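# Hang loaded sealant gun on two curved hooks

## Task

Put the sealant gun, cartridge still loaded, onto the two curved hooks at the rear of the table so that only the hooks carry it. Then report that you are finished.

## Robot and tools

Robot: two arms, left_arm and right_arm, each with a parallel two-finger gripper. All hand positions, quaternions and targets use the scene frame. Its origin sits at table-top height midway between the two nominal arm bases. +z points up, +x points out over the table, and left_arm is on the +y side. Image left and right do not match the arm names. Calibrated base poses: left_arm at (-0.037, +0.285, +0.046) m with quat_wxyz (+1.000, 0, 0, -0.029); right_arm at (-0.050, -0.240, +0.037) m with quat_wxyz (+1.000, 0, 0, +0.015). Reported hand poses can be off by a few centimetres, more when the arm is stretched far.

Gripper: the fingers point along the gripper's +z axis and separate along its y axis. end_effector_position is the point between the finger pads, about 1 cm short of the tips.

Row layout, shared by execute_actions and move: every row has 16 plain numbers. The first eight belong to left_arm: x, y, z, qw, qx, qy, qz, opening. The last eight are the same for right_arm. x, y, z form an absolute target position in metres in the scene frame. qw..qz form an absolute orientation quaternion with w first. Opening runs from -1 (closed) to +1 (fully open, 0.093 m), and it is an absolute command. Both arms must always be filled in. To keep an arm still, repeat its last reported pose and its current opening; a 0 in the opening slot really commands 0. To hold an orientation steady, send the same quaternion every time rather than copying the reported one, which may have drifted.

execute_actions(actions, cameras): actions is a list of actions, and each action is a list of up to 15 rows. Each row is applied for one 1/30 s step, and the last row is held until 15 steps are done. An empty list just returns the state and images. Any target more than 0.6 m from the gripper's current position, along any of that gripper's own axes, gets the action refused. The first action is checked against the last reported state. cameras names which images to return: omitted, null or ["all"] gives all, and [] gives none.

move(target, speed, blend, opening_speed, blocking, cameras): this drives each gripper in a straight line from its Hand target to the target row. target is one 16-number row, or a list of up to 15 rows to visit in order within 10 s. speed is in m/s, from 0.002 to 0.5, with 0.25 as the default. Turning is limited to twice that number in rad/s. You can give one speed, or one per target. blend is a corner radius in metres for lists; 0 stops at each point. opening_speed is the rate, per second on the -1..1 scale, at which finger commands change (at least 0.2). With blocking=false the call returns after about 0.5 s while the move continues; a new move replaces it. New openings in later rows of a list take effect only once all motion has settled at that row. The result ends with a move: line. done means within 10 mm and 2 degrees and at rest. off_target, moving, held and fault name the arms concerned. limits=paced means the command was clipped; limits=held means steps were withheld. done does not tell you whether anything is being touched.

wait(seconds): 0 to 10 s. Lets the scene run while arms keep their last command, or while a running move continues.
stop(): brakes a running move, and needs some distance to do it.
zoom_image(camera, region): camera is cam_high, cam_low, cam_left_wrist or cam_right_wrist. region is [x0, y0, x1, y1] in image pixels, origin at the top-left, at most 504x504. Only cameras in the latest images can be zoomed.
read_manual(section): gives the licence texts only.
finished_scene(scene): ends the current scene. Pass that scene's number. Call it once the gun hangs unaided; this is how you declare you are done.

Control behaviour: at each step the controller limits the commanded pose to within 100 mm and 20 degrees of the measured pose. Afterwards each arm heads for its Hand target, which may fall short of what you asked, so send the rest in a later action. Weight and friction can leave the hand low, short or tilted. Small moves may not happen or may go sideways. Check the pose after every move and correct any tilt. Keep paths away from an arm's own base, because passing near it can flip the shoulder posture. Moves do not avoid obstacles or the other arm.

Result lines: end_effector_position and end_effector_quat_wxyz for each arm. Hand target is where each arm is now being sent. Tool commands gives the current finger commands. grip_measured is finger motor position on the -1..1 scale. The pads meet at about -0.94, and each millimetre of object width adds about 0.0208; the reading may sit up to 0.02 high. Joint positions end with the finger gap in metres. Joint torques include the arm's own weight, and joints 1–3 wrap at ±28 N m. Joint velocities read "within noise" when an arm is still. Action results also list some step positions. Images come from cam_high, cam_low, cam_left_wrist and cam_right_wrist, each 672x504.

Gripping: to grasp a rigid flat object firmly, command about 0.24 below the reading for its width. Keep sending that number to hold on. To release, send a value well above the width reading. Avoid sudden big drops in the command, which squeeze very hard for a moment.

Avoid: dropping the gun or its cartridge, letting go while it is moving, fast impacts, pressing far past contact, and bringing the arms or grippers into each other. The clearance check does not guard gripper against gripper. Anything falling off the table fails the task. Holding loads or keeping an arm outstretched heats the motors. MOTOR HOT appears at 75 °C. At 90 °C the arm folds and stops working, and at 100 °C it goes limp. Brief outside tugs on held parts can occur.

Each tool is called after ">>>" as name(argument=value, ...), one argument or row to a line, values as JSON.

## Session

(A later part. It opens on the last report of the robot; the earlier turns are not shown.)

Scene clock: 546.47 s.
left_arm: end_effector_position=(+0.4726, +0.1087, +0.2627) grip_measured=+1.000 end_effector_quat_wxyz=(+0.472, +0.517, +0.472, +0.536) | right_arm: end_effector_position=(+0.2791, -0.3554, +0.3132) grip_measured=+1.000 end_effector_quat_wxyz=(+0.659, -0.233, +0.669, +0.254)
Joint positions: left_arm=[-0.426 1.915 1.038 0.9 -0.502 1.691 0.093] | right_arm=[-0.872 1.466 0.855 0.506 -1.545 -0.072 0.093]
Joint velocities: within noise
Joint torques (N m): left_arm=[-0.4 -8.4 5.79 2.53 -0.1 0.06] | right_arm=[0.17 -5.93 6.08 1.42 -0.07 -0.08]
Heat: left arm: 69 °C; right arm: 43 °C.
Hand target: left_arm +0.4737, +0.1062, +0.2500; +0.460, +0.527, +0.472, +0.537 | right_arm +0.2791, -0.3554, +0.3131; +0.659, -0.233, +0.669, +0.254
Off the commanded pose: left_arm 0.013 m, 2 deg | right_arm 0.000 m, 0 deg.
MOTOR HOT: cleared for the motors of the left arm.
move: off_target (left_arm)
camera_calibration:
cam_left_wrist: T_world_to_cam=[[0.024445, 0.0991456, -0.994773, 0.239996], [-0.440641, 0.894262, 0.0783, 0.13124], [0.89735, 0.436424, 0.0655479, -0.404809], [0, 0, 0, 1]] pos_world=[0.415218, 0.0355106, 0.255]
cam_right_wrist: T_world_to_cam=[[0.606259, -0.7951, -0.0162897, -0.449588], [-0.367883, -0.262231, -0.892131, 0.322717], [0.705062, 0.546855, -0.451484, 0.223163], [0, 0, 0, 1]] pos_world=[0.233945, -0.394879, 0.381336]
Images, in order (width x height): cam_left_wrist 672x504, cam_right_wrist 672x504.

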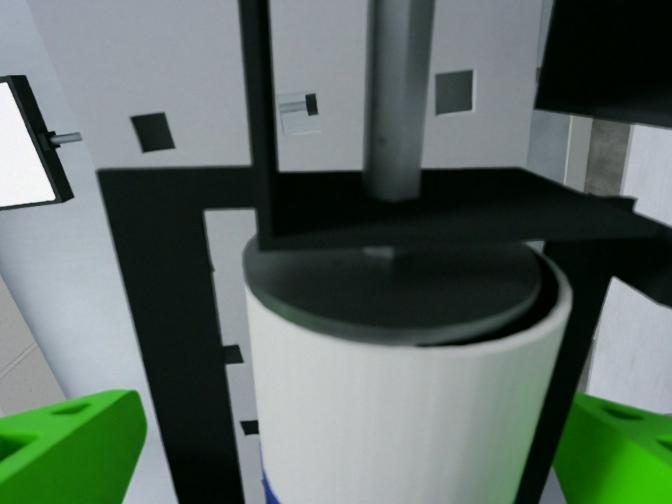

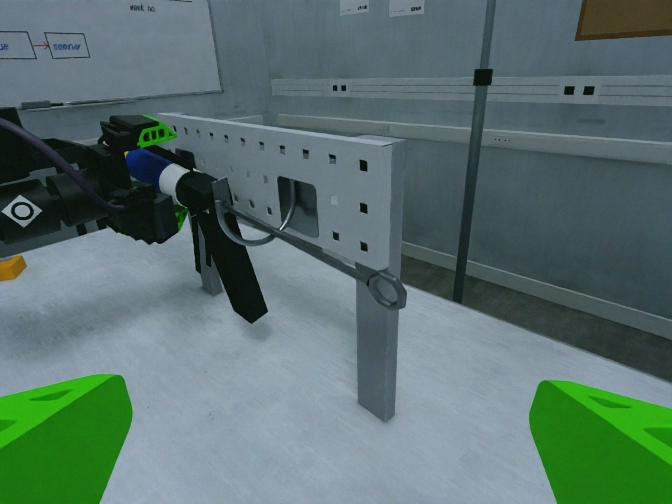

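>>> move(
  target=[
    [0.474, 0.106, 0.242, 0.46, 0.527, 0.472, 0.537, 1, 0.2791, -0.3554, 0.3131, 0.659, -0.233, 0.669, 0.254, 1],
    [0.42, 0.106, 0.241, 0.46, 0.527, 0.472, 0.537, 1, 0.2791, -0.3554, 0.3131, 0.659, -0.233, 0.669, 0.254, 1],
    [0.25, 0.12, 0.30, 0.5, 0.5, 0.5, 0.5, 1, 0.2791, -0.3554, 0.3131, 0.659, -0.233, 0.669, 0.254, 1],
  ],
  speed=[0.05,0.07,0.2],
  blend=0.005,
)

Scene clock: 558.73 s.
left_arm: end_effector_position=(+0.2520, +0.1187, +0.2989) grip_measured=+1.000 end_effector_quat_wxyz=(+0.500, +0.502, +0.497, +0.501) | right_arm: end_effector_position=(+0.2791, -0.3554, +0.3132) grip_measured=+1.000 end_effector_quat_wxyz=(+0.659, -0.233, +0.669, +0.254)
Joint positions: left_arm=[-0.883 1.087 0.463 0.626 -0.936 1.58 0.093] | right_arm=[-0.872 1.466 0.855 0.506 -1.545 -0.072 0.093]
Joint velocities: within noise
Joint torques (N m): left_arm=[-0.53 -4 6.22 2.13 -0.08 -0.11] | right_arm=[0.14 -5.83 6.17 1.42 -0.07 -0.08]
Heat: left arm: 63 °C; right arm: 43 °C.
Hand target: left_arm +0.2501, +0.1200, +0.3000; +0.500, +0.500, +0.500, +0.500 | right_arm +0.2791, -0.3554, +0.3131; +0.659, -0.233, +0.669, +0.254
Off the commanded pose: left_arm 0.003 m, 0 deg | right_arm 0.000 m, 0 deg.
move: done; blend cut to 0.004 m at target 1
camera_calibration:
cam_left_wrist: T_world_to_cam=[[0.00789458, -0.00408743, -0.99996, 0.298414], [-0.418972, 0.907972, -0.00701916, 0.0407011], [0.907965, 0.419011, 0.00545554, -0.196304], [0, 0, 0, 1]] pos_world=[0.192934, 0.046518, 0.299759]
cam_right_wrist: T_world_to_cam=[[0.606259, -0.7951, -0.0162897, -0.449588], [-0.367883, -0.262231, -0.892131, 0.322717], [0.705062, 0.546855, -0.451484, 0.223163], [0, 0, 0, 1]] pos_world=[0.233945, -0.394879, 0.381336]

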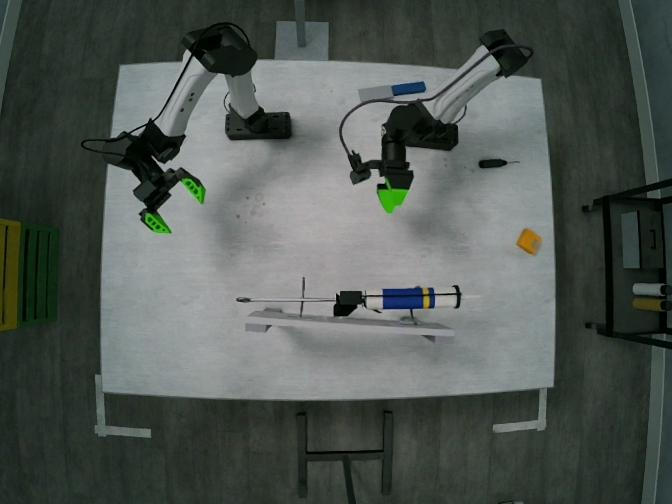

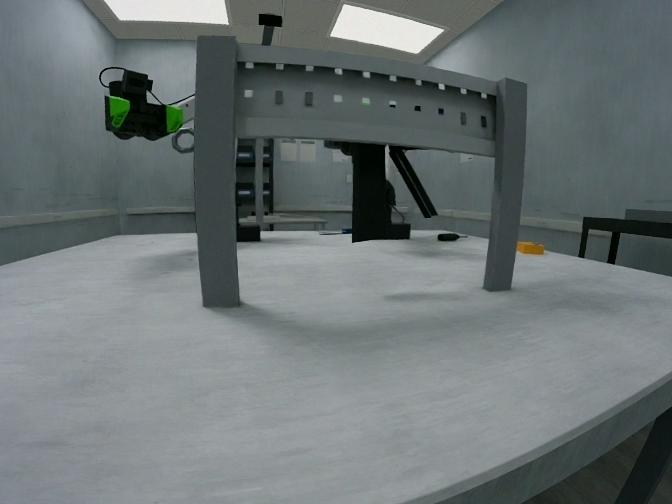

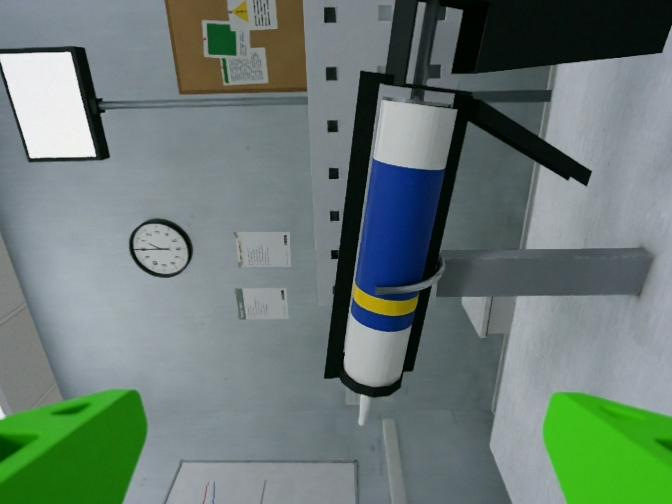

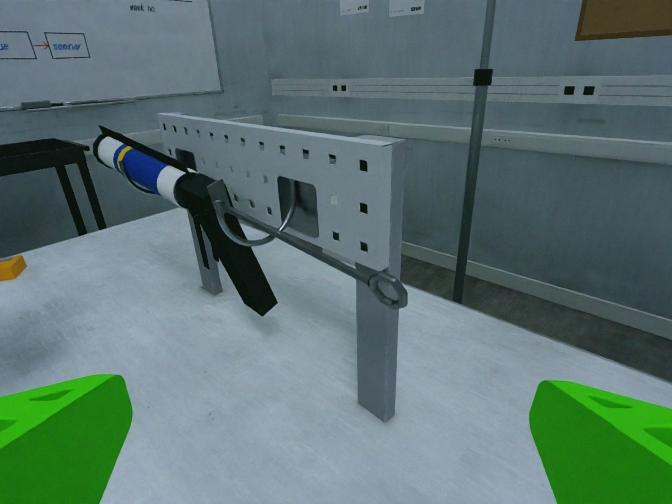

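>>> zoom_image(
  camera="cam_right_wrist",
  region=[80, 100, 420, 330],
)

>>> zoom_image(
  camera="cam_high",
  region=[230, 270, 490, 350],
)

>>> zoom_image(
  camera="cam_low",
  region=[300, 60, 500, 260],
)

Scaled by 1.482 from the camera's 672x504 image, which has a finer 960x720 frame.

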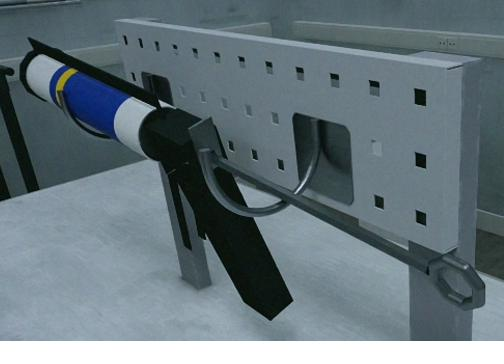

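Scaled by 1.938 from the camera's 672x504 image, which has a finer 960x720 frame.

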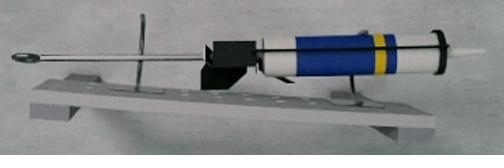

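Scaled by 2.520 from the camera's 672x504 image, which has a finer 960x720 frame.

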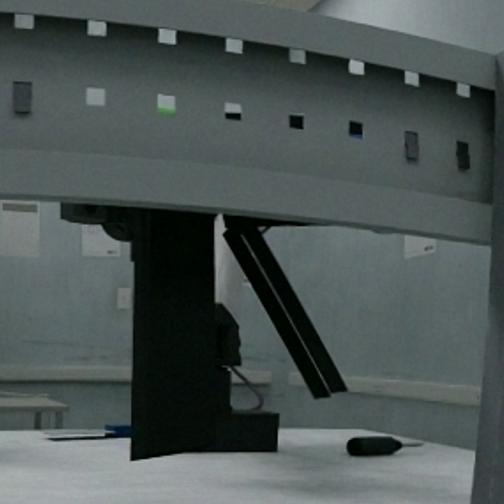

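>>> finished_scene(
  scene=1,
)

The scene is finished: the task was done.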